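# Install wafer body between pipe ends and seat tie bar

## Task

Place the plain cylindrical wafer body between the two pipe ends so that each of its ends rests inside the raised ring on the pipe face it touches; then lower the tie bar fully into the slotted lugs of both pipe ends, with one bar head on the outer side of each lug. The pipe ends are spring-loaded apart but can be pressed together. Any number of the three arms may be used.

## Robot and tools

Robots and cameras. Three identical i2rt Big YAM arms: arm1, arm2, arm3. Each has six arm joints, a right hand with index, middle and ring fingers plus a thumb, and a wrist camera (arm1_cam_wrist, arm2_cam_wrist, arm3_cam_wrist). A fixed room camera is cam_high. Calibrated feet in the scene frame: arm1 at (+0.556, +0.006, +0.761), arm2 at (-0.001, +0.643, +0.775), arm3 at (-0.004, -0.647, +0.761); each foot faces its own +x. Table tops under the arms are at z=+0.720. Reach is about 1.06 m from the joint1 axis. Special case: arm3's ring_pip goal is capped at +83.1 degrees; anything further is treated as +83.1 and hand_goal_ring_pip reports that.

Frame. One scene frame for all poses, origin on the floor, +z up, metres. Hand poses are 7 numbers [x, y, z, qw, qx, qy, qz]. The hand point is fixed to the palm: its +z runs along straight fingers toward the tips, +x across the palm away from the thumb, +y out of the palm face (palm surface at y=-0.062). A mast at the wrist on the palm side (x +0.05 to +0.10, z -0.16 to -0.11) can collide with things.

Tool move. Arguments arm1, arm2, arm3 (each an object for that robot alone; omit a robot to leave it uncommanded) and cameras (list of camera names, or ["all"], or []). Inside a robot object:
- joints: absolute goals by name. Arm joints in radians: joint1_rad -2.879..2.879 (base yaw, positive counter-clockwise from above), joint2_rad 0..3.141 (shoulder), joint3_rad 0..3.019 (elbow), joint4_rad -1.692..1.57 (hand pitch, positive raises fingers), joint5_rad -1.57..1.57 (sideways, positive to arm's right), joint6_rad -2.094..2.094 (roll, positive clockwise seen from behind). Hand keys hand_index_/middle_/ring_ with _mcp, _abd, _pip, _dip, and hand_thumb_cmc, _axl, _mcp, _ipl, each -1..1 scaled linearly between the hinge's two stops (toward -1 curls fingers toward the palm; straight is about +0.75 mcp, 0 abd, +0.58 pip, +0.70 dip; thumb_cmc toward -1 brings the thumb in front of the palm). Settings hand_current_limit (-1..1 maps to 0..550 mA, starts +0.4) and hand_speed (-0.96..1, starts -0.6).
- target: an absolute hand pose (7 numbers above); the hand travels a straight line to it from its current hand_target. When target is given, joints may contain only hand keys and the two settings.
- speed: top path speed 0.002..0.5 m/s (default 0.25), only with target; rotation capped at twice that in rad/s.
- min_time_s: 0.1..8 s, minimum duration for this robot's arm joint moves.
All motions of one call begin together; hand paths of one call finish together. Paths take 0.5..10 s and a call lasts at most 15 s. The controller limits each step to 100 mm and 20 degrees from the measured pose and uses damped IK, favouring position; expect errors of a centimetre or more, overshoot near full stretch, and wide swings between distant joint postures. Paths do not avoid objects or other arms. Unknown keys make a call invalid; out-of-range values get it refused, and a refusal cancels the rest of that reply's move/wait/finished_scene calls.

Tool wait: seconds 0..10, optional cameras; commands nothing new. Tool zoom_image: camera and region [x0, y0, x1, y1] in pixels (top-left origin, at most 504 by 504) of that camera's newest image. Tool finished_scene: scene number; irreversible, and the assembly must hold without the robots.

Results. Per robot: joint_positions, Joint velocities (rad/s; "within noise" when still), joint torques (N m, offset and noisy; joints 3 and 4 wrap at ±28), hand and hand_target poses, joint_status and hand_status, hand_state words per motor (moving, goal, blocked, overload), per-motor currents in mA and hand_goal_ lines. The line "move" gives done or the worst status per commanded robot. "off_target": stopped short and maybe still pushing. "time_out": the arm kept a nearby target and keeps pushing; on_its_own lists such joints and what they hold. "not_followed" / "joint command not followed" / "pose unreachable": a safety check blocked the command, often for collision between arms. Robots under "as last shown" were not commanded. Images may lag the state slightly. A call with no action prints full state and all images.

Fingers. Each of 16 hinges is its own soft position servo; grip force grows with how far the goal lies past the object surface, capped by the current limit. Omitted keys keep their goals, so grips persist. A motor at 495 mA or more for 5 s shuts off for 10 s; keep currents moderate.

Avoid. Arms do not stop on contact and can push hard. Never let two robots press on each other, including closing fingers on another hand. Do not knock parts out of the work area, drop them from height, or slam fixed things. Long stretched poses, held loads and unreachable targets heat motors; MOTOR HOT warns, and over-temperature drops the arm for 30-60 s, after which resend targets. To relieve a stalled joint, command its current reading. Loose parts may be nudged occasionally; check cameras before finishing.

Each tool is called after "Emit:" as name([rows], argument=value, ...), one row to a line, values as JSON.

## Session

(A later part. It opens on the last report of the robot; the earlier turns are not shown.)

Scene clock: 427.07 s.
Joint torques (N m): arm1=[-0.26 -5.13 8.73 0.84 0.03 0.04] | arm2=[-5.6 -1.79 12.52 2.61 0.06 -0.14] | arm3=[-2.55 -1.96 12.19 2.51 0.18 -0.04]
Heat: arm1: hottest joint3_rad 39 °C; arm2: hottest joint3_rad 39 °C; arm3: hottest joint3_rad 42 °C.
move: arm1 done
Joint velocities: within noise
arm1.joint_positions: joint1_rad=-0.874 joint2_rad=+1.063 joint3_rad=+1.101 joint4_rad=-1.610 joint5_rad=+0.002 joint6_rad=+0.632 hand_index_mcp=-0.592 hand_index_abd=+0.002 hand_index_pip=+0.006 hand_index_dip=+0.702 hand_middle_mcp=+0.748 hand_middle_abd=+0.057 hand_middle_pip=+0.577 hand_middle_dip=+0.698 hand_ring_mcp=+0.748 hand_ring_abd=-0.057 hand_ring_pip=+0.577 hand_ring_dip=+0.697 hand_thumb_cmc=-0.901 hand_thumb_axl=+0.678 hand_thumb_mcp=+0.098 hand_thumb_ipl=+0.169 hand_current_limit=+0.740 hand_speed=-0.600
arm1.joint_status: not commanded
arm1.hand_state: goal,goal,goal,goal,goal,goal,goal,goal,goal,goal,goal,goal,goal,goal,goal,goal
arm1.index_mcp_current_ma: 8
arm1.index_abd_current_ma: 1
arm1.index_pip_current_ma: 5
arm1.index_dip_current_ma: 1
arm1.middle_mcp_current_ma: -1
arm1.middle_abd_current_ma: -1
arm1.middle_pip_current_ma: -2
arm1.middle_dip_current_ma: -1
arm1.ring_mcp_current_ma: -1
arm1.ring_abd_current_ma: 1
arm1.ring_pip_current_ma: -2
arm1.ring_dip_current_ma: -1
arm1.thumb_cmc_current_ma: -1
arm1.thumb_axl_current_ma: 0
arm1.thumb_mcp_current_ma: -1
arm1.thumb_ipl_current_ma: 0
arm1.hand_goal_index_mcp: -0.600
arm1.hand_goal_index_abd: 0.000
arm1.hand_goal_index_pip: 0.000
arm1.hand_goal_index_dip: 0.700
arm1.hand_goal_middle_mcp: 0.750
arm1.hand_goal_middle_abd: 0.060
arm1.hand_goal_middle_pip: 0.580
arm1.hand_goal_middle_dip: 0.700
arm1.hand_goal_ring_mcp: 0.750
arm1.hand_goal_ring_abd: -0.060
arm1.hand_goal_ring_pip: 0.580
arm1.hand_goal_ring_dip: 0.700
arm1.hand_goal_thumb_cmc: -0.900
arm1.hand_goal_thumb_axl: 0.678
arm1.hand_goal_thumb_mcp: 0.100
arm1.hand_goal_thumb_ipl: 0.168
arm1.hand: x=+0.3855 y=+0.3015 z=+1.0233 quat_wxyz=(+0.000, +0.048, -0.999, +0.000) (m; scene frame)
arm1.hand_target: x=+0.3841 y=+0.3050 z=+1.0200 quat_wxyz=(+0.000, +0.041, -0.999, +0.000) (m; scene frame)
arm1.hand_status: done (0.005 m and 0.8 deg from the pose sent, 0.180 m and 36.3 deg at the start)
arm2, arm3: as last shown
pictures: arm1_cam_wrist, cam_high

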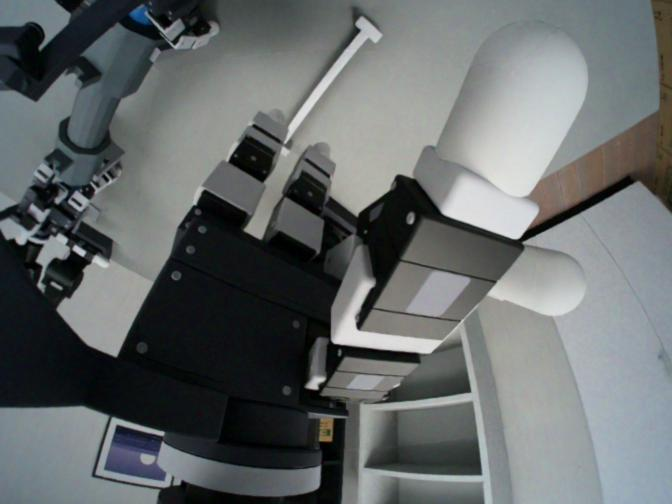

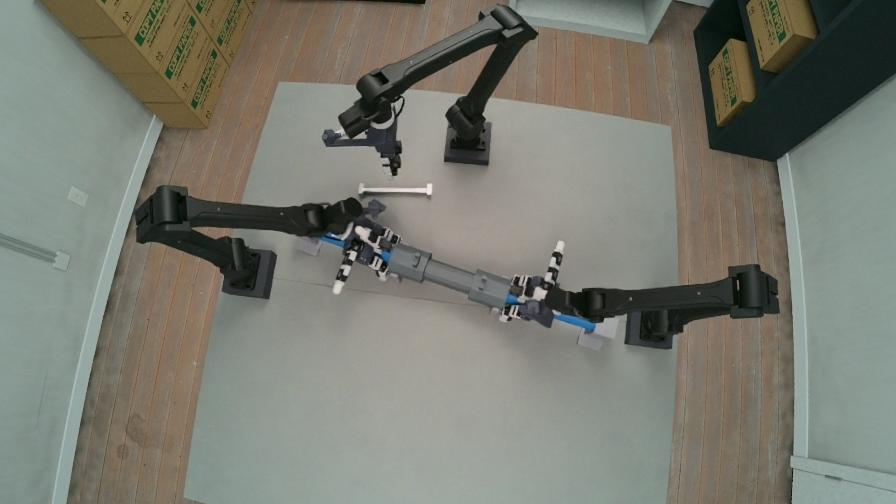

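Emit:
move(arm1={"target": [0.384, 0.318, 0.92, 0, -0.041, 0.999, 0], "speed": 0.2}, cameras=["arm1_cam_wrist", "cam_high"])

Emit:
zoom_image(camera="arm1_cam_wrist", region=[230, 0, 400, 180])

Scene clock: 432.17 s.
Joint torques (N m): arm1=[-1.08 -6.71 8.36 0.84 0.05 -0.25] | arm2=[-5.66 -1.79 12.53 2.61 0.06 -0.14] | arm3=[-1.61 -1.96 12.38 2.44 0.21 0]
Heat: arm1: hottest joint3_rad 39 °C; arm2: hottest joint3_rad 39 °C; arm3: hottest joint3_rad 42 °C.
move: arm1 done
Joint velocities: within noise
arm1.joint_positions: joint1_rad=-0.896 joint2_rad=+1.125 joint3_rad=+0.877 joint4_rad=-1.328 joint5_rad=+0.001 joint6_rad=+0.627 hand_index_mcp=-0.591 hand_index_abd=+0.002 hand_index_pip=+0.006 hand_index_dip=+0.702 hand_middle_mcp=+0.748 hand_middle_abd=+0.057 hand_middle_pip=+0.577 hand_middle_dip=+0.698 hand_ring_mcp=+0.748 hand_ring_abd=-0.057 hand_ring_pip=+0.577 hand_ring_dip=+0.697 hand_thumb_cmc=-0.901 hand_thumb_axl=+0.678 hand_thumb_mcp=+0.098 hand_thumb_ipl=+0.169 hand_current_limit=+0.740 hand_speed=-0.600
arm1.joint_status: not commanded
arm1.hand_state: goal,goal,goal,goal,goal,goal,goal,goal,goal,goal,goal,goal,goal,goal,goal,goal
arm1.index_mcp_current_ma: 8
arm1.index_abd_current_ma: 1
arm1.index_pip_current_ma: 4
arm1.index_dip_current_ma: 1
arm1.middle_mcp_current_ma: -1
arm1.middle_abd_current_ma: -1
arm1.middle_pip_current_ma: -1
arm1.middle_dip_current_ma: -1
arm1.ring_mcp_current_ma: -1
arm1.ring_abd_current_ma: 1
arm1.ring_pip_current_ma: -1
arm1.ring_dip_current_ma: -1
arm1.thumb_cmc_current_ma: -1
arm1.thumb_axl_current_ma: 0
arm1.thumb_mcp_current_ma: -2
arm1.thumb_ipl_current_ma: 0
arm1.hand_goal_index_mcp: -0.600
arm1.hand_goal_index_abd: 0.000
arm1.hand_goal_index_pip: 0.000
arm1.hand_goal_index_dip: 0.700
arm1.hand_goal_middle_mcp: 0.750
arm1.hand_goal_middle_abd: 0.060
arm1.hand_goal_middle_pip: 0.580
arm1.hand_goal_middle_dip: 0.700
arm1.hand_goal_ring_mcp: 0.750
arm1.hand_goal_ring_abd: -0.060
arm1.hand_goal_ring_pip: 0.580
arm1.hand_goal_ring_dip: 0.700
arm1.hand_goal_thumb_cmc: -0.900
arm1.hand_goal_thumb_axl: 0.678
arm1.hand_goal_thumb_mcp: 0.100
arm1.hand_goal_thumb_ipl: 0.168
arm1.hand: x=+0.3850 y=+0.3131 z=+0.9214 quat_wxyz=(-0.002, +0.039, -0.999, +0.002) (m; scene frame)
arm1.hand_target: x=+0.3840 y=+0.3178 z=+0.9200 quat_wxyz=(+0.000, +0.041, -0.999, +0.000) (m; scene frame)
arm1.hand_status: done (0.005 m and 0.4 deg from the pose sent, 0.105 m and 0.8 deg at the start)
arm2.joint_positions: joint1_rad=+0.384 joint2_rad=+1.444 joint3_rad=+0.624 joint4_rad=+0.007 joint5_rad=+0.454 joint6_rad=+0.414 hand_index_mcp=+1.000 hand_index_abd=+0.169 hand_index_pip=+0.997 hand_index_dip=+0.997 hand_middle_mcp=-0.998 hand_middle_abd=+0.001 hand_middle_pip=+0.001 hand_middle_dip=+0.696 hand_ring_mcp=+1.000 hand_ring_abd=-0.160 hand_ring_pip=+0.997 hand_ring_dip=+0.997 hand_thumb_cmc=+0.721 hand_thumb_axl=+0.677 hand_thumb_mcp=+0.224 hand_thumb_ipl=+0.168 hand_current_limit=+0.400 hand_speed=-0.600
arm2.joint_status: not commanded
arm2.hand_state: goal,goal,goal,goal,goal,goal,goal,goal,goal,goal,goal,goal,goal,goal,goal,goal
arm2.index_mcp_current_ma: 1
arm2.index_abd_current_ma: -1
arm2.index_pip_current_ma: -10
arm2.index_dip_current_ma: -10
arm2.middle_mcp_current_ma: 7
arm2.middle_abd_current_ma: 2
arm2.middle_pip_current_ma: 4
arm2.middle_dip_current_ma: 0
arm2.ring_mcp_current_ma: 1
arm2.ring_abd_current_ma: 31
arm2.ring_pip_current_ma: -8
arm2.ring_dip_current_ma: -9
arm2.thumb_cmc_current_ma: 23
arm2.thumb_axl_current_ma: -2
arm2.thumb_mcp_current_ma: -7
arm2.thumb_ipl_current_ma: -1
arm2.hand_goal_index_mcp: 1.000
arm2.hand_goal_index_abd: 0.170
arm2.hand_goal_index_pip: 1.000
arm2.hand_goal_index_dip: 1.000
arm2.hand_goal_middle_mcp: -1.000
arm2.hand_goal_middle_abd: 0.000
arm2.hand_goal_middle_pip: 0.000
arm2.hand_goal_middle_dip: 0.696
arm2.hand_goal_ring_mcp: 1.000
arm2.hand_goal_ring_abd: -0.170
arm2.hand_goal_ring_pip: 1.000
arm2.hand_goal_ring_dip: 1.000
arm2.hand_goal_thumb_cmc: 0.714
arm2.hand_goal_thumb_axl: 0.678
arm2.hand_goal_thumb_mcp: 0.226
arm2.hand_goal_thumb_ipl: 0.168
arm2.hand: x=+0.0818 y=+0.1416 z=+0.9110 quat_wxyz=(+0.416, +0.904, -0.084, -0.044) (m; scene frame)
arm2.hand_target: x=+0.0721 y=+0.1139 z=+0.9084 quat_wxyz=(+0.420, +0.901, -0.099, -0.046) (m; scene frame)
arm2.hand_status: not commanded
arm3.joint_positions: joint1_rad=+0.076 joint2_rad=+1.329 joint3_rad=+0.542 joint4_rad=+0.067 joint5_rad=+0.170 joint6_rad=+0.151 hand_index_mcp=+1.000 hand_index_abd=+0.169 hand_index_pip=+0.997 hand_index_dip=+0.997 hand_middle_mcp=-0.997 hand_middle_abd=+0.001 hand_middle_pip=+0.002 hand_middle_dip=+0.696 hand_ring_mcp=+1.000 hand_ring_abd=-0.156 hand_ring_pip=+0.997 hand_ring_dip=+0.997 hand_thumb_cmc=+0.721 hand_thumb_axl=+0.677 hand_thumb_mcp=+0.224 hand_thumb_ipl=+0.168 hand_current_limit=+0.400 hand_speed=-0.600
arm3.joint_status: not commanded
arm3.hand_state: goal,goal,goal,goal,goal,goal,goal,goal,goal,goal,goal,goal,goal,goal,goal,goal
arm3.index_mcp_current_ma: 0
arm3.index_abd_current_ma: 0
arm3.index_pip_current_ma: 0
arm3.index_dip_current_ma: 0
arm3.middle_mcp_current_ma: 0
arm3.middle_abd_current_ma: 0
arm3.middle_pip_current_ma: 0
arm3.middle_dip_current_ma: 0
arm3.ring_mcp_current_ma: 0
arm3.ring_abd_current_ma: 5
arm3.ring_pip_current_ma: 0
arm3.ring_dip_current_ma: 0
arm3.thumb_cmc_current_ma: 2
arm3.thumb_axl_current_ma: 0
arm3.thumb_mcp_current_ma: 0
arm3.thumb_ipl_current_ma: 0
arm3.hand_goal_index_mcp: 1.000
arm3.hand_goal_index_abd: 0.170
arm3.hand_goal_index_pip: 1.000
arm3.hand_goal_index_dip: 1.000
arm3.hand_goal_middle_mcp: -1.000
arm3.hand_goal_middle_abd: 0.000
arm3.hand_goal_middle_pip: 0.000
arm3.hand_goal_middle_dip: 0.696
arm3.hand_goal_ring_mcp: 1.000
arm3.hand_goal_ring_abd: -0.170
arm3.hand_goal_ring_pip: 1.000
arm3.hand_goal_ring_dip: 1.000
arm3.hand_goal_thumb_cmc: 0.714
arm3.hand_goal_thumb_axl: 0.678
arm3.hand_goal_thumb_mcp: 0.226
arm3.hand_goal_thumb_ipl: 0.168
arm3.hand: x=+0.0426 y=-0.1456 z=+0.9112 quat_wxyz=(+0.041, +0.087, +0.903, +0.419) (m; scene frame)
arm3.hand_target: x=+0.0566 y=-0.1184 z=+0.9081 quat_wxyz=(+0.046, +0.099, +0.901, +0.420) (m; scene frame)
arm3.hand_status: not commanded
pictures: arm1_cam_wrist, cam_high

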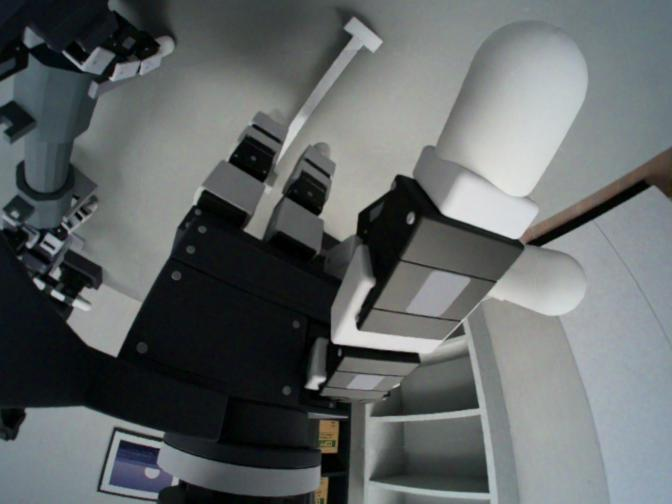

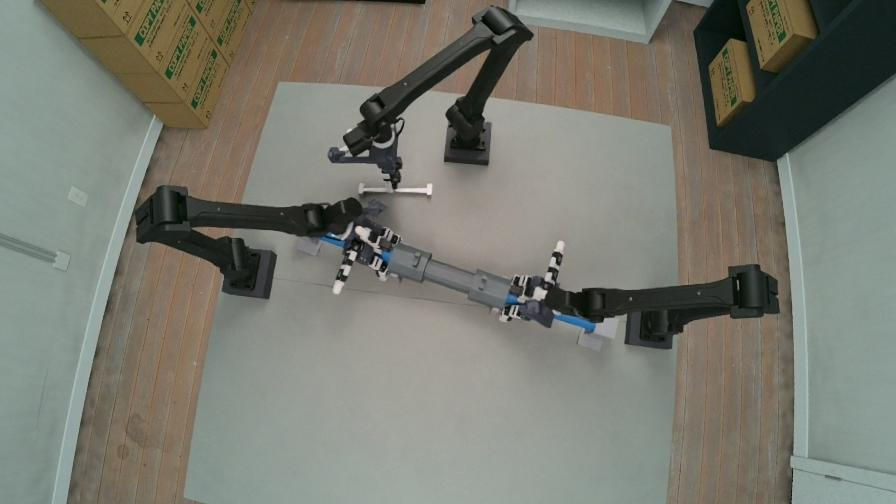

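Scaled by 2.800 from the camera's 672x504 image, which has a finer 960x720 frame.

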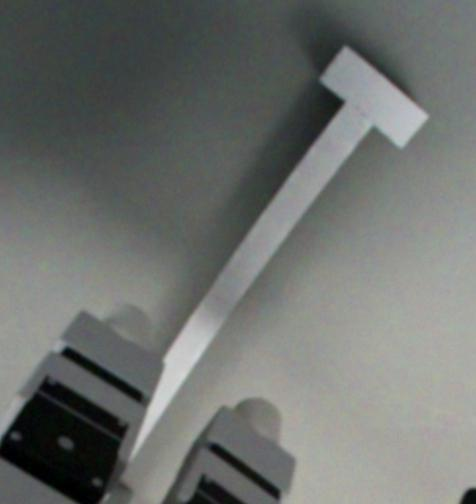

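Emit:
move(arm1={"target": [0.374, 0.308, 0.875, 0, -0.048, 0.99885, 0], "speed": 0.1}, cameras=["arm1_cam_wrist", "cam_high"])

Emit:
zoom_image(camera="arm1_cam_wrist", region=[230, 0, 400, 180])

Emit:
zoom_image(camera="cam_high", region=[320, 130, 450, 230])

Scene clock: 436.63 s.
Joint torques (N m): arm1=[1.14 -5.95 7.87 0.83 0.07 0.04] | arm2=[-5.66 -1.9 12.52 2.59 0.06 -0.13] | arm3=[-2.26 -1.38 12.41 2.58 0.22 -0.05]
Heat: arm1: hottest joint3_rad 39 °C; arm2: hottest joint3_rad 39 °C; arm3: hottest joint3_rad 42 °C.
move: arm1 done
Joint velocities: within noise
arm1.joint_positions: joint1_rad=-0.868 joint2_rad=+1.158 joint3_rad=+0.785 joint4_rad=-1.195 joint5_rad=+0.001 joint6_rad=+0.633 hand_index_mcp=-0.591 hand_index_abd=+0.002 hand_index_pip=+0.006 hand_index_dip=+0.702 hand_middle_mcp=+0.748 hand_middle_abd=+0.057 hand_middle_pip=+0.577 hand_middle_dip=+0.698 hand_ring_mcp=+0.748 hand_ring_abd=-0.057 hand_ring_pip=+0.577 hand_ring_dip=+0.697 hand_thumb_cmc=-0.901 hand_thumb_axl=+0.678 hand_thumb_mcp=+0.098 hand_thumb_ipl=+0.169 hand_current_limit=+0.740 hand_speed=-0.600
arm1.joint_status: not commanded
arm1.hand_state: goal,goal,goal,goal,goal,goal,goal,goal,goal,goal,goal,goal,goal,goal,goal,goal
arm1.index_mcp_current_ma: 8
arm1.index_abd_current_ma: 1
arm1.index_pip_current_ma: 4
arm1.index_dip_current_ma: 1
arm1.middle_mcp_current_ma: -1
arm1.middle_abd_current_ma: -1
arm1.middle_pip_current_ma: -1
arm1.middle_dip_current_ma: -1
arm1.ring_mcp_current_ma: -1
arm1.ring_abd_current_ma: 1
arm1.ring_pip_current_ma: -1
arm1.ring_dip_current_ma: -1
arm1.thumb_cmc_current_ma: -1
arm1.thumb_axl_current_ma: 0
arm1.thumb_mcp_current_ma: -2
arm1.thumb_ipl_current_ma: 0
arm1.hand_goal_index_mcp: -0.600
arm1.hand_goal_index_abd: 0.000
arm1.hand_goal_index_pip: 0.000
arm1.hand_goal_index_dip: 0.700
arm1.hand_goal_middle_mcp: 0.750
arm1.hand_goal_middle_abd: 0.060
arm1.hand_goal_middle_pip: 0.580
arm1.hand_goal_middle_dip: 0.700
arm1.hand_goal_ring_mcp: 0.750
arm1.hand_goal_ring_abd: -0.060
arm1.hand_goal_ring_pip: 0.580
arm1.hand_goal_ring_dip: 0.700
arm1.hand_goal_thumb_cmc: -0.900
arm1.hand_goal_thumb_axl: 0.678
arm1.hand_goal_thumb_mcp: 0.100
arm1.hand_goal_thumb_ipl: 0.168
arm1.hand: x=+0.3770 y=+0.3079 z=+0.8797 quat_wxyz=(+0.001, +0.050, -0.999, -0.001) (m; scene frame)
arm1.hand_target: x=+0.3741 y=+0.3080 z=+0.8751 quat_wxyz=(+0.000, +0.048, -0.999, +0.000) (m; scene frame)
arm1.hand_status: done (0.006 m and 0.3 deg from the pose sent, 0.048 m and 1.0 deg at the start)
arm2, arm3: as last shown
pictures: arm1_cam_wrist, cam_high

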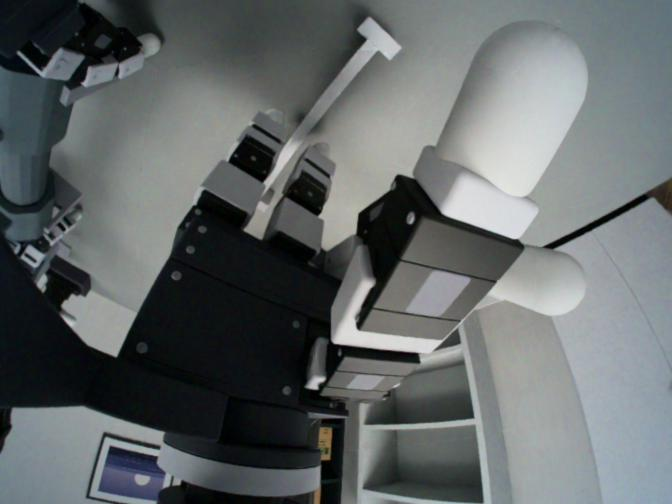

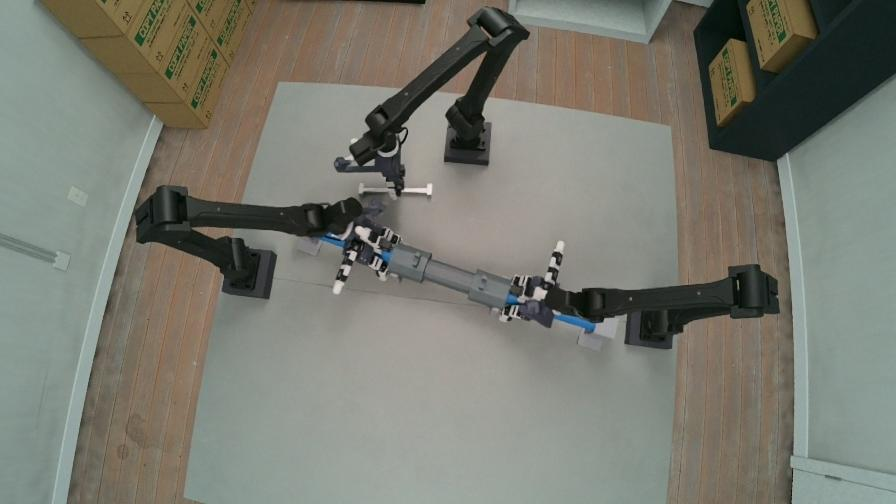

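Scaled by 2.800 from the camera's 672x504 image, which has a finer 960x720 frame.

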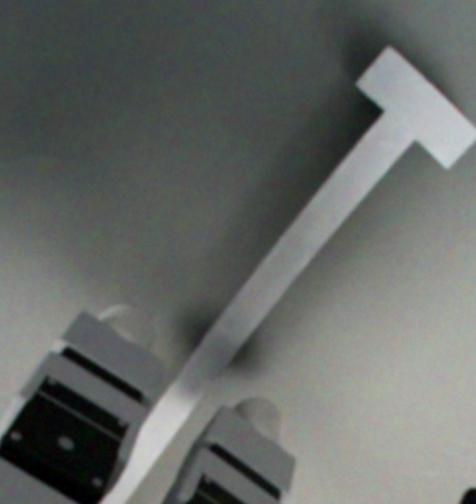

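Scaled by 3.877 from the camera's 896x504 image, which has a finer 1280x720 frame.

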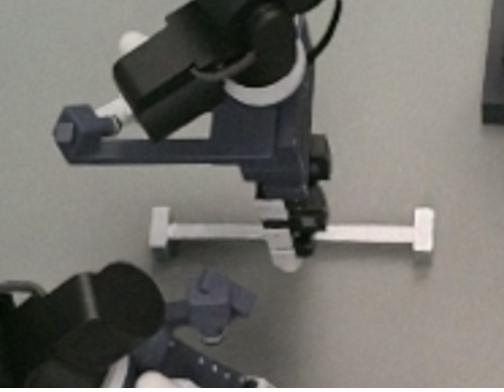

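Emit:
move(arm1={"target": [0.3685, 0.306, 0.855, 0, -0.048, 0.99885, 0], "speed": 0.06}, cameras=["arm1_cam_wrist", "cam_high"])

Emit:
zoom_image(camera="arm1_cam_wrist", region=[230, 60, 400, 240])

Emit:
zoom_image(camera="cam_high", region=[350, 150, 440, 220])

Scene clock: 440.80 s.
Joint torques (N m): arm1=[0.09 -6.01 7.5 0.84 0.1 0.01] | arm2=[-5.66 -1.85 12.53 2.59 0.06 -0.14] | arm3=[-2.49 -1.79 12.15 2.41 0.23 -0.07]
Heat: arm1: hottest joint3_rad 39 °C; arm2: hottest joint3_rad 39 °C; arm3: hottest joint3_rad 42 °C.
move: arm1 done
Joint velocities: within noise
arm1.joint_positions: joint1_rad=-0.851 joint2_rad=+1.188 joint3_rad=+0.755 joint4_rad=-1.130 joint5_rad=+0.001 joint6_rad=+0.651 hand_index_mcp=-0.591 hand_index_abd=+0.002 hand_index_pip=+0.006 hand_index_dip=+0.702 hand_middle_mcp=+0.748 hand_middle_abd=+0.057 hand_middle_pip=+0.577 hand_middle_dip=+0.698 hand_ring_mcp=+0.748 hand_ring_abd=-0.057 hand_ring_pip=+0.577 hand_ring_dip=+0.697 hand_thumb_cmc=-0.901 hand_thumb_axl=+0.678 hand_thumb_mcp=+0.098 hand_thumb_ipl=+0.169 hand_current_limit=+0.740 hand_speed=-0.600
arm1.joint_status: not commanded
arm1.hand_state: goal,goal,goal,goal,goal,goal,goal,goal,goal,goal,goal,goal,goal,goal,goal,goal
arm1.index_mcp_current_ma: 8
arm1.index_abd_current_ma: 1
arm1.index_pip_current_ma: 4
arm1.index_dip_current_ma: 1
arm1.middle_mcp_current_ma: -1
arm1.middle_abd_current_ma: -1
arm1.middle_pip_current_ma: -1
arm1.middle_dip_current_ma: -1
arm1.ring_mcp_current_ma: -1
arm1.ring_abd_current_ma: 1
arm1.ring_pip_current_ma: -1
arm1.ring_dip_current_ma: -1
arm1.thumb_cmc_current_ma: -1
arm1.thumb_axl_current_ma: 0
arm1.thumb_mcp_current_ma: -2
arm1.thumb_ipl_current_ma: 0
arm1.hand_goal_index_mcp: -0.600
arm1.hand_goal_index_abd: 0.000
arm1.hand_goal_index_pip: 0.000
arm1.hand_goal_index_dip: 0.700
arm1.hand_goal_middle_mcp: 0.750
arm1.hand_goal_middle_abd: 0.060
arm1.hand_goal_middle_pip: 0.580
arm1.hand_goal_middle_dip: 0.700
arm1.hand_goal_ring_mcp: 0.750
arm1.hand_goal_ring_abd: -0.060
arm1.hand_goal_ring_pip: 0.580
arm1.hand_goal_ring_dip: 0.700
arm1.hand_goal_thumb_cmc: -0.900
arm1.hand_goal_thumb_axl: 0.678
arm1.hand_goal_thumb_mcp: 0.100
arm1.hand_goal_thumb_ipl: 0.168
arm1.hand: x=+0.3712 y=+0.3070 z=+0.8612 quat_wxyz=(+0.002, +0.050, -0.999, -0.003) (m; scene frame)
arm1.hand_target: x=+0.3686 y=+0.3058 z=+0.8550 quat_wxyz=(+0.000, +0.048, -0.999, +0.000) (m; scene frame)
arm1.hand_status: done (0.007 m and 0.5 deg from the pose sent, 0.026 m and 0.4 deg at the start)
arm2, arm3: as last shown
pictures: arm1_cam_wrist, cam_high

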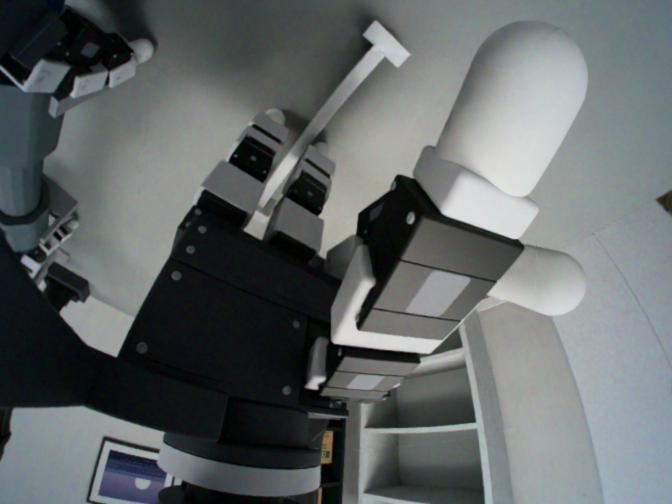

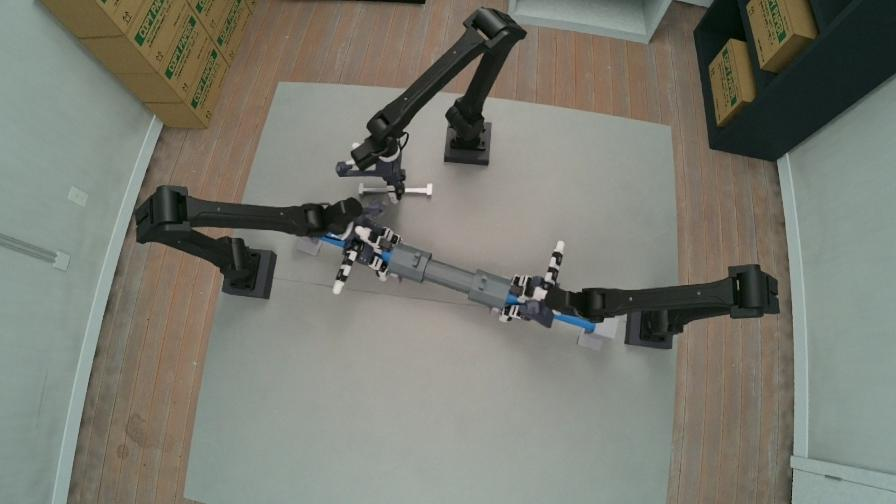

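Scaled by 2.800 from the camera's 672x504 image, which has a finer 960x720 frame.

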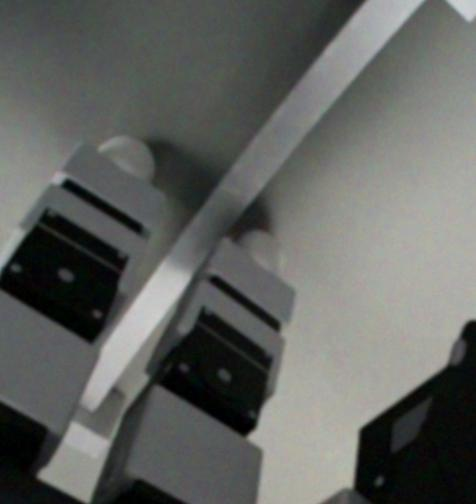

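Scaled by 5.600 from the camera's 896x504 image, which has a finer 1280x720 frame.

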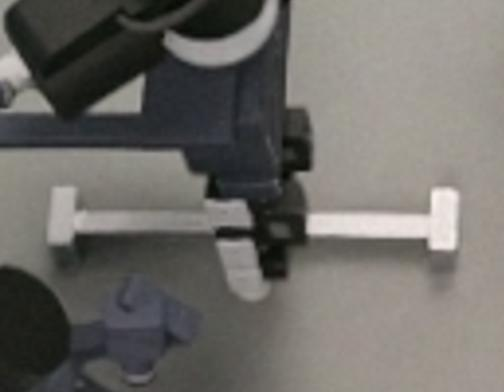

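Emit:
move(arm1={"target": [0.3685, 0.306, 0.845, 0, -0.048, 0.99885, 0], "speed": 0.05}, cameras=["arm1_cam_wrist", "cam_high"])

Emit:
zoom_image(camera="arm1_cam_wrist", region=[230, 60, 400, 240])

Emit:
zoom_image(camera="arm1_cam_wrist", region=[270, 90, 340, 160])

Scene clock: 443.50 s.
Joint torques (N m): arm1=[0.44 -5.66 7.06 1.03 0.08 0.05] | arm2=[-5.66 -1.85 12.52 2.59 0.06 -0.14] | arm3=[-2.2 -1.2 12.37 2.5 0.24 -0.07]
Heat: arm1: hottest joint3_rad 39 °C; arm2: hottest joint3_rad 39 °C; arm3: hottest joint3_rad 42 °C.
move: arm1 done
Joint velocities: within noise
arm1.joint_positions: joint1_rad=-0.851 joint2_rad=+1.197 joint3_rad=+0.741 joint4_rad=-1.102 joint5_rad=+0.001 joint6_rad=+0.651 hand_index_mcp=-0.591 hand_index_abd=+0.002 hand_index_pip=+0.006 hand_index_dip=+0.702 hand_middle_mcp=+0.749 hand_middle_abd=+0.059 hand_middle_pip=+0.578 hand_middle_dip=+0.698 hand_ring_mcp=+0.750 hand_ring_abd=-0.055 hand_ring_pip=+0.579 hand_ring_dip=+0.699 hand_thumb_cmc=-0.901 hand_thumb_axl=+0.678 hand_thumb_mcp=+0.098 hand_thumb_ipl=+0.169 hand_current_limit=+0.740 hand_speed=-0.600
arm1.joint_status: not commanded
arm1.hand_state: goal,goal,goal,goal,goal,goal,goal,goal,goal,goal,goal,goal,goal,goal,goal,goal
arm1.index_mcp_current_ma: 9
arm1.index_abd_current_ma: 1
arm1.index_pip_current_ma: 4
arm1.index_dip_current_ma: 1
arm1.middle_mcp_current_ma: 0
arm1.middle_abd_current_ma: 0
arm1.middle_pip_current_ma: -1
arm1.middle_dip_current_ma: -1
arm1.ring_mcp_current_ma: 0
arm1.ring_abd_current_ma: 2
arm1.ring_pip_current_ma: 0
arm1.ring_dip_current_ma: -1
arm1.thumb_cmc_current_ma: -1
arm1.thumb_axl_current_ma: 0
arm1.thumb_mcp_current_ma: -2
arm1.thumb_ipl_current_ma: 0
arm1.hand_goal_index_mcp: -0.600
arm1.hand_goal_index_abd: 0.000
arm1.hand_goal_index_pip: 0.000
arm1.hand_goal_index_dip: 0.700
arm1.hand_goal_middle_mcp: 0.750
arm1.hand_goal_middle_abd: 0.060
arm1.hand_goal_middle_pip: 0.580
arm1.hand_goal_middle_dip: 0.700
arm1.hand_goal_ring_mcp: 0.750
arm1.hand_goal_ring_abd: -0.060
arm1.hand_goal_ring_pip: 0.580
arm1.hand_goal_ring_dip: 0.700
arm1.hand_goal_thumb_cmc: -0.900
arm1.hand_goal_thumb_axl: 0.678
arm1.hand_goal_thumb_mcp: 0.100
arm1.hand_goal_thumb_ipl: 0.168
arm1.hand: x=+0.3705 y=+0.3078 z=+0.8544 quat_wxyz=(+0.004, +0.050, -0.999, -0.005) (m; scene frame)
arm1.hand_target: x=+0.3687 y=+0.3058 z=+0.8452 quat_wxyz=(+0.000, +0.048, -0.999, +0.000) (m; scene frame)
arm1.hand_status: done (0.010 m and 0.8 deg from the pose sent, 0.017 m and 0.5 deg at the start)
arm2, arm3: as last shown
pictures: arm1_cam_wrist, cam_high

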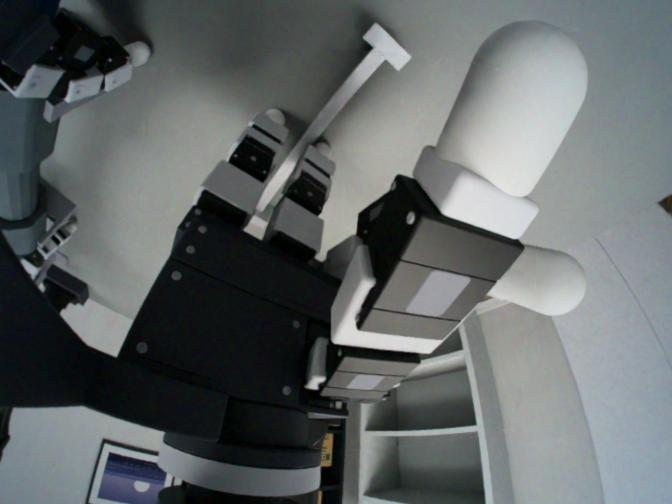

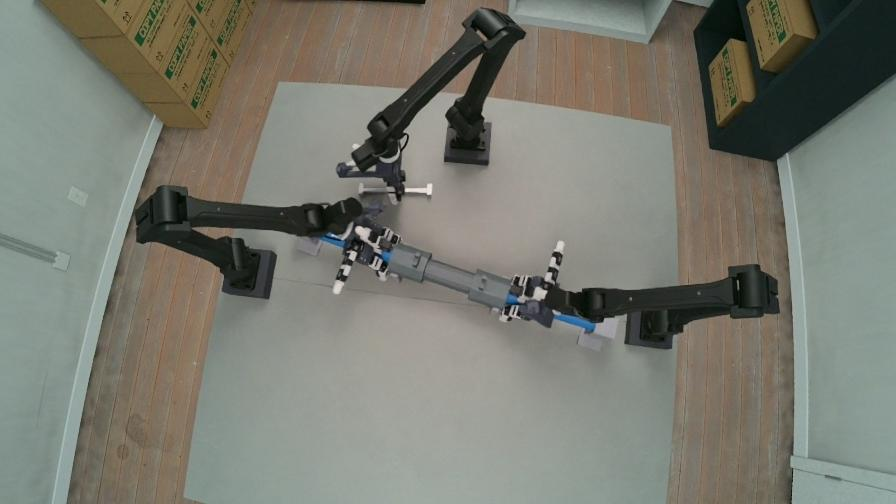

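Scaled by 2.800 from the camera's 672x504 image, which has a finer 960x720 frame.

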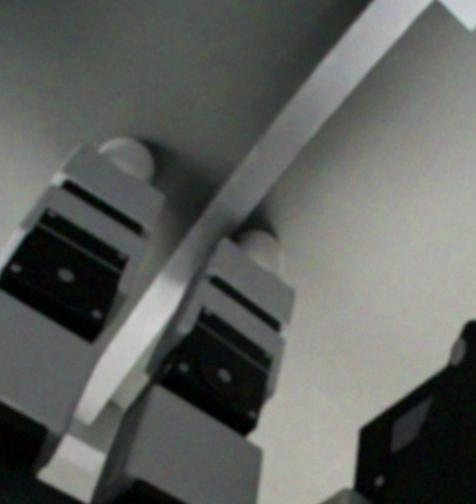

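Scaled by 7.200 from the camera's 672x504 image, which has a finer 960x720 frame.

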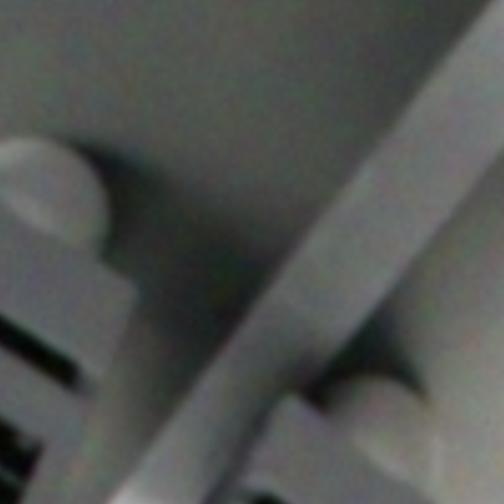

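Emit:
move(arm1={"target": [0.3725, 0.306, 0.856, 0, -0.048, 0.99885, 0], "speed": 0.05}, cameras=["arm1_cam_wrist"])

Emit:
zoom_image(camera="arm1_cam_wrist", region=[270, 90, 340, 160])

Scene clock: 446.57 s.
Joint torques (N m): arm1=[-0.32 -7.3 8.12 -0.43 0.07 -0.07] | arm2=[-5.66 -1.85 12.51 2.59 0.06 -0.14] | arm3=[-2.26 -1.38 12.19 2.51 0.2 -0.03]
Heat: arm1: hottest joint3_rad 39 °C; arm2: hottest joint3_rad 39 °C; arm3: hottest joint3_rad 42 °C.
move: arm1 done
Joint velocities: within noise
arm1.joint_positions: joint1_rad=-0.851 joint2_rad=+1.197 joint3_rad=+0.741 joint4_rad=-1.107 joint5_rad=+0.001 joint6_rad=+0.651 hand_index_mcp=-0.591 hand_index_abd=+0.002 hand_index_pip=+0.006 hand_index_dip=+0.702 hand_middle_mcp=+0.748 hand_middle_abd=+0.059 hand_middle_pip=+0.578 hand_middle_dip=+0.698 hand_ring_mcp=+0.745 hand_ring_abd=-0.062 hand_ring_pip=+0.578 hand_ring_dip=+0.699 hand_thumb_cmc=-0.901 hand_thumb_axl=+0.678 hand_thumb_mcp=+0.098 hand_thumb_ipl=+0.169 hand_current_limit=+0.740 hand_speed=-0.600
arm1.joint_status: not commanded
arm1.hand_state: goal,goal,goal,goal,goal,goal,goal,goal,goal,goal,goal,goal,goal,goal,goal,goal
arm1.index_mcp_current_ma: 9
arm1.index_abd_current_ma: 1
arm1.index_pip_current_ma: 4
arm1.index_dip_current_ma: 1
arm1.middle_mcp_current_ma: -1
arm1.middle_abd_current_ma: 0
arm1.middle_pip_current_ma: -1
arm1.middle_dip_current_ma: -1
arm1.ring_mcp_current_ma: -4
arm1.ring_abd_current_ma: -1
arm1.ring_pip_current_ma: -1
arm1.ring_dip_current_ma: -1
arm1.thumb_cmc_current_ma: -1
arm1.thumb_axl_current_ma: 0
arm1.thumb_mcp_current_ma: -2
arm1.thumb_ipl_current_ma: 0
arm1.hand_goal_index_mcp: -0.600
arm1.hand_goal_index_abd: 0.000
arm1.hand_goal_index_pip: 0.000
arm1.hand_goal_index_dip: 0.700
arm1.hand_goal_middle_mcp: 0.750
arm1.hand_goal_middle_abd: 0.060
arm1.hand_goal_middle_pip: 0.580
arm1.hand_goal_middle_dip: 0.700
arm1.hand_goal_ring_mcp: 0.750
arm1.hand_goal_ring_abd: -0.060
arm1.hand_goal_ring_pip: 0.580
arm1.hand_goal_ring_dip: 0.700
arm1.hand_goal_thumb_cmc: -0.900
arm1.hand_goal_thumb_axl: 0.678
arm1.hand_goal_thumb_mcp: 0.100
arm1.hand_goal_thumb_ipl: 0.168
arm1.hand: x=+0.3713 y=+0.3069 z=+0.8541 quat_wxyz=(+0.003, +0.050, -0.999, -0.003) (m; scene frame)
arm1.hand_target: x=+0.3725 y=+0.3060 z=+0.8560 quat_wxyz=(+0.000, +0.048, -0.999, +0.000) (m; scene frame)
arm1.hand_status: done (0.002 m and 0.5 deg from the pose sent, 0.003 m and 0.8 deg at the start)
arm2, arm3: as last shown
pictures: arm1_cam_wrist

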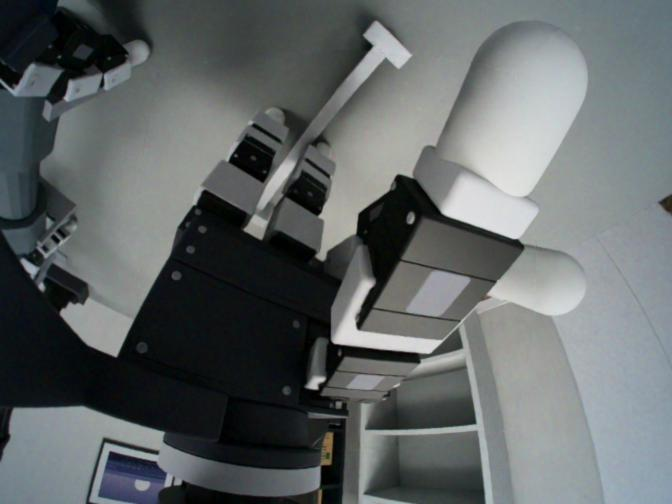

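Scaled by 7.200 from the camera's 672x504 image, which has a finer 960x720 frame.

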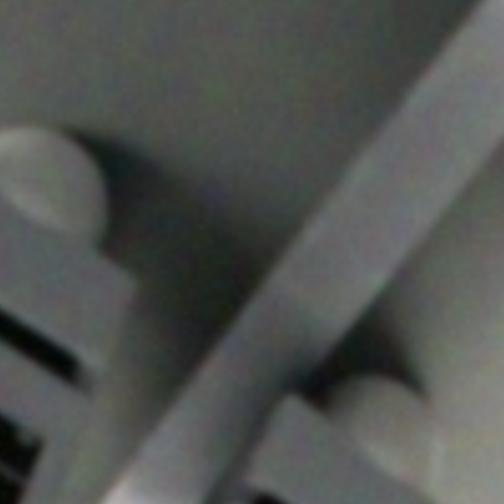

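Emit:
move(arm1={"joints": {"hand_middle_abd": 0.0, "hand_ring_abd": 0.12, "hand_speed": -0.8}}, cameras=["arm1_cam_wrist"])

Emit:
zoom_image(camera="arm1_cam_wrist", region=[260, 80, 350, 170])

Scene clock: 451.53 s.
Joint torques (N m): arm1=[-0.32 -7.36 8.13 -0.29 0.08 -0.07] | arm2=[-5.6 -1.85 12.53 2.62 0.06 -0.13] | arm3=[-2.08 -1.2 12.14 2.43 0.23 -0.07]
Heat: arm1: hottest joint3_rad 38 °C; arm2: hottest joint3_rad 39 °C; arm3: hottest joint3_rad 43 °C.
move: arm1 done
Joint velocities: within noise
arm1.joint_positions: joint1_rad=-0.851 joint2_rad=+1.197 joint3_rad=+0.741 joint4_rad=-1.110 joint5_rad=+0.001 joint6_rad=+0.651 hand_index_mcp=-0.591 hand_index_abd=+0.002 hand_index_pip=+0.006 hand_index_dip=+0.702 hand_middle_mcp=+0.745 hand_middle_abd=+0.003 hand_middle_pip=+0.578 hand_middle_dip=+0.698 hand_ring_mcp=+0.745 hand_ring_abd=+0.115 hand_ring_pip=+0.578 hand_ring_dip=+0.699 hand_thumb_cmc=-0.901 hand_thumb_axl=+0.678 hand_thumb_mcp=+0.098 hand_thumb_ipl=+0.169 hand_current_limit=+0.740 hand_speed=-0.800
arm1.joint_status: all done
arm1.hand_state: goal,goal,goal,goal,goal,goal,goal,goal,goal,goal,goal,goal,goal,goal,goal,goal
arm1.index_mcp_current_ma: 9
arm1.index_abd_current_ma: 1
arm1.index_pip_current_ma: 4
arm1.index_dip_current_ma: 1
arm1.middle_mcp_current_ma: -3
arm1.middle_abd_current_ma: 1
arm1.middle_pip_current_ma: -1
arm1.middle_dip_current_ma: -1
arm1.ring_mcp_current_ma: -4
arm1.ring_abd_current_ma: -2
arm1.ring_pip_current_ma: -1
arm1.ring_dip_current_ma: -1
arm1.thumb_cmc_current_ma: -1
arm1.thumb_axl_current_ma: 0
arm1.thumb_mcp_current_ma: -2
arm1.thumb_ipl_current_ma: 0
arm1.hand_goal_index_mcp: -0.600
arm1.hand_goal_index_abd: 0.000
arm1.hand_goal_index_pip: 0.000
arm1.hand_goal_index_dip: 0.700
arm1.hand_goal_middle_mcp: 0.750
arm1.hand_goal_middle_abd: 0.000
arm1.hand_goal_middle_pip: 0.580
arm1.hand_goal_middle_dip: 0.700
arm1.hand_goal_ring_mcp: 0.750
arm1.hand_goal_ring_abd: 0.120
arm1.hand_goal_ring_pip: 0.580
arm1.hand_goal_ring_dip: 0.700
arm1.hand_goal_thumb_cmc: -0.900
arm1.hand_goal_thumb_axl: 0.678
arm1.hand_goal_thumb_mcp: 0.100
arm1.hand_goal_thumb_ipl: 0.168
arm1.hand: x=+0.3719 y=+0.3063 z=+0.8540 quat_wxyz=(+0.002, +0.050, -0.999, -0.002) (m; scene frame)
arm1.hand_target: x=+0.3725 y=+0.3059 z=+0.8560 quat_wxyz=(+0.000, +0.048, -0.999, +0.000) (m; scene frame)
arm1.hand_status: not commanded
arm2, arm3: as last shown
pictures: arm1_cam_wrist

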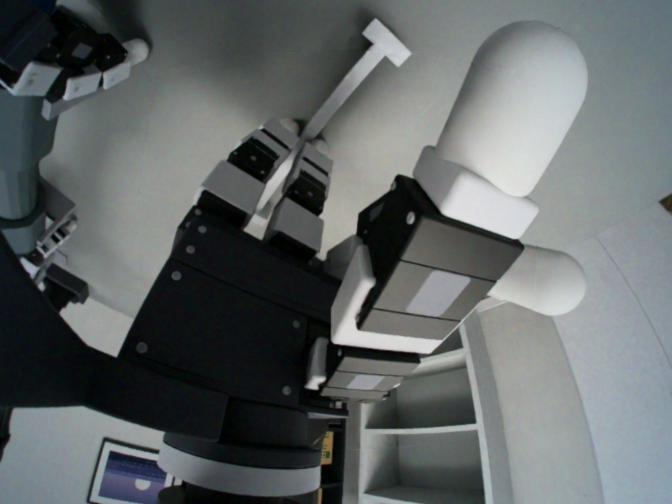

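Scaled by 5.600 from the camera's 672x504 image, which has a finer 960x720 frame.

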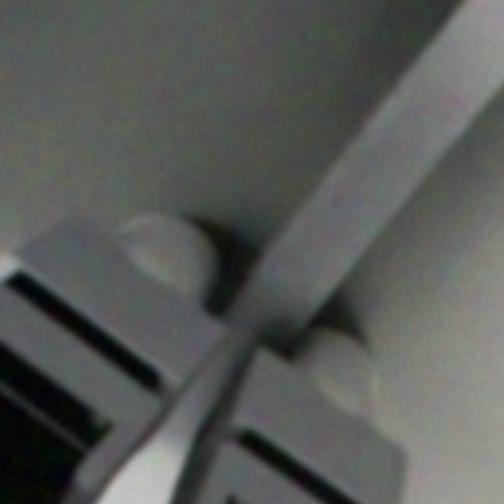

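Emit:
move(arm1={"joints": {"hand_middle_abd": -0.05, "hand_ring_abd": 0.18}}, cameras=["arm1_cam_wrist"])

Emit:
zoom_image(camera="arm1_cam_wrist", region=[260, 80, 350, 170])

Scene clock: 452.90 s.
Joint torques (N m): arm1=[-0.32 -7.41 8.12 -0.27 0.07 -0.07] | arm2=[-5.66 -1.85 12.53 2.59 0.05 -0.14] | arm3=[-2.2 -1.26 12.38 2.82 0.19 -0.02]
Heat: arm1: hottest joint3_rad 38 °C; arm2: hottest joint3_rad 39 °C; arm3: hottest joint3_rad 43 °C.
move: arm1 off_target
Joint velocities: within noise
arm1.joint_positions: joint1_rad=-0.851 joint2_rad=+1.197 joint3_rad=+0.741 joint4_rad=-1.111 joint5_rad=+0.001 joint6_rad=+0.651 hand_index_mcp=-0.591 hand_index_abd=+0.002 hand_index_pip=+0.006 hand_index_dip=+0.702 hand_middle_mcp=+0.745 hand_middle_abd=-0.007 hand_middle_pip=+0.578 hand_middle_dip=+0.698 hand_ring_mcp=+0.745 hand_ring_abd=+0.134 hand_ring_pip=+0.578 hand_ring_dip=+0.699 hand_thumb_cmc=-0.901 hand_thumb_axl=+0.678 hand_thumb_mcp=+0.098 hand_thumb_ipl=+0.169 hand_current_limit=+0.740 hand_speed=-0.800
arm1.joint_status: hand_middle_abd off_target (ended at -0.007, target -0.050); hand_ring_abd off_target (ended at +0.134, target +0.180)
arm1.hand_state: goal,goal,goal,goal,goal,blocked,goal,goal,goal,blocked,goal,goal,goal,goal,goal,goal
arm1.index_mcp_current_ma: 9
arm1.index_abd_current_ma: 1
arm1.index_pip_current_ma: 4
arm1.index_dip_current_ma: 1
arm1.middle_mcp_current_ma: -3
arm1.middle_abd_current_ma: 67
arm1.middle_pip_current_ma: -1
arm1.middle_dip_current_ma: -1
arm1.ring_mcp_current_ma: -4
arm1.ring_abd_current_ma: -73
arm1.ring_pip_current_ma: -1
arm1.ring_dip_current_ma: -1
arm1.thumb_cmc_current_ma: -1
arm1.thumb_axl_current_ma: 0
arm1.thumb_mcp_current_ma: -2
arm1.thumb_ipl_current_ma: 0
arm1.hand_goal_index_mcp: -0.600
arm1.hand_goal_index_abd: 0.000
arm1.hand_goal_index_pip: 0.000
arm1.hand_goal_index_dip: 0.700
arm1.hand_goal_middle_mcp: 0.750
arm1.hand_goal_middle_abd: -0.050
arm1.hand_goal_middle_pip: 0.580
arm1.hand_goal_middle_dip: 0.700
arm1.hand_goal_ring_mcp: 0.750
arm1.hand_goal_ring_abd: 0.180
arm1.hand_goal_ring_pip: 0.580
arm1.hand_goal_ring_dip: 0.700
arm1.hand_goal_thumb_cmc: -0.900
arm1.hand_goal_thumb_axl: 0.678
arm1.hand_goal_thumb_mcp: 0.100
arm1.hand_goal_thumb_ipl: 0.168
arm1.hand: x=+0.3721 y=+0.3062 z=+0.8539 quat_wxyz=(+0.001, +0.050, -0.999, -0.002) (m; scene frame)
arm1.hand_target: x=+0.3724 y=+0.3060 z=+0.8560 quat_wxyz=(+0.000, +0.048, -0.999, +0.000) (m; scene frame)
arm1.hand_status: not commanded
arm2, arm3: as last shown
pictures: arm1_cam_wrist

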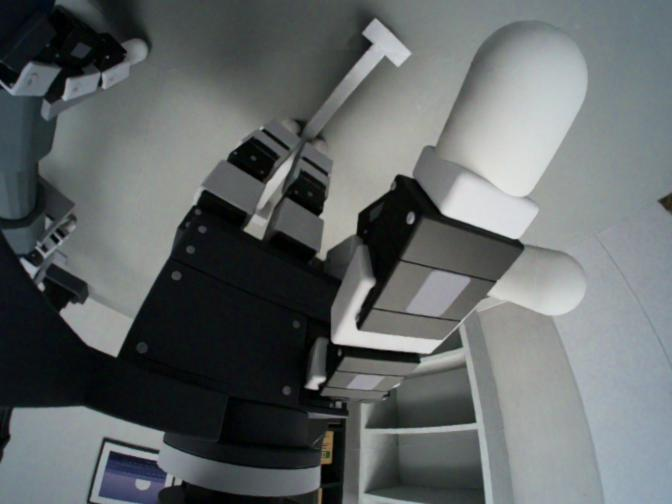

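Scaled by 5.600 from the camera's 672x504 image, which has a finer 960x720 frame.

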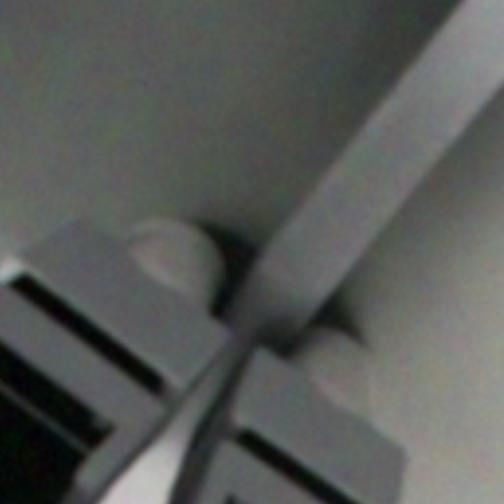

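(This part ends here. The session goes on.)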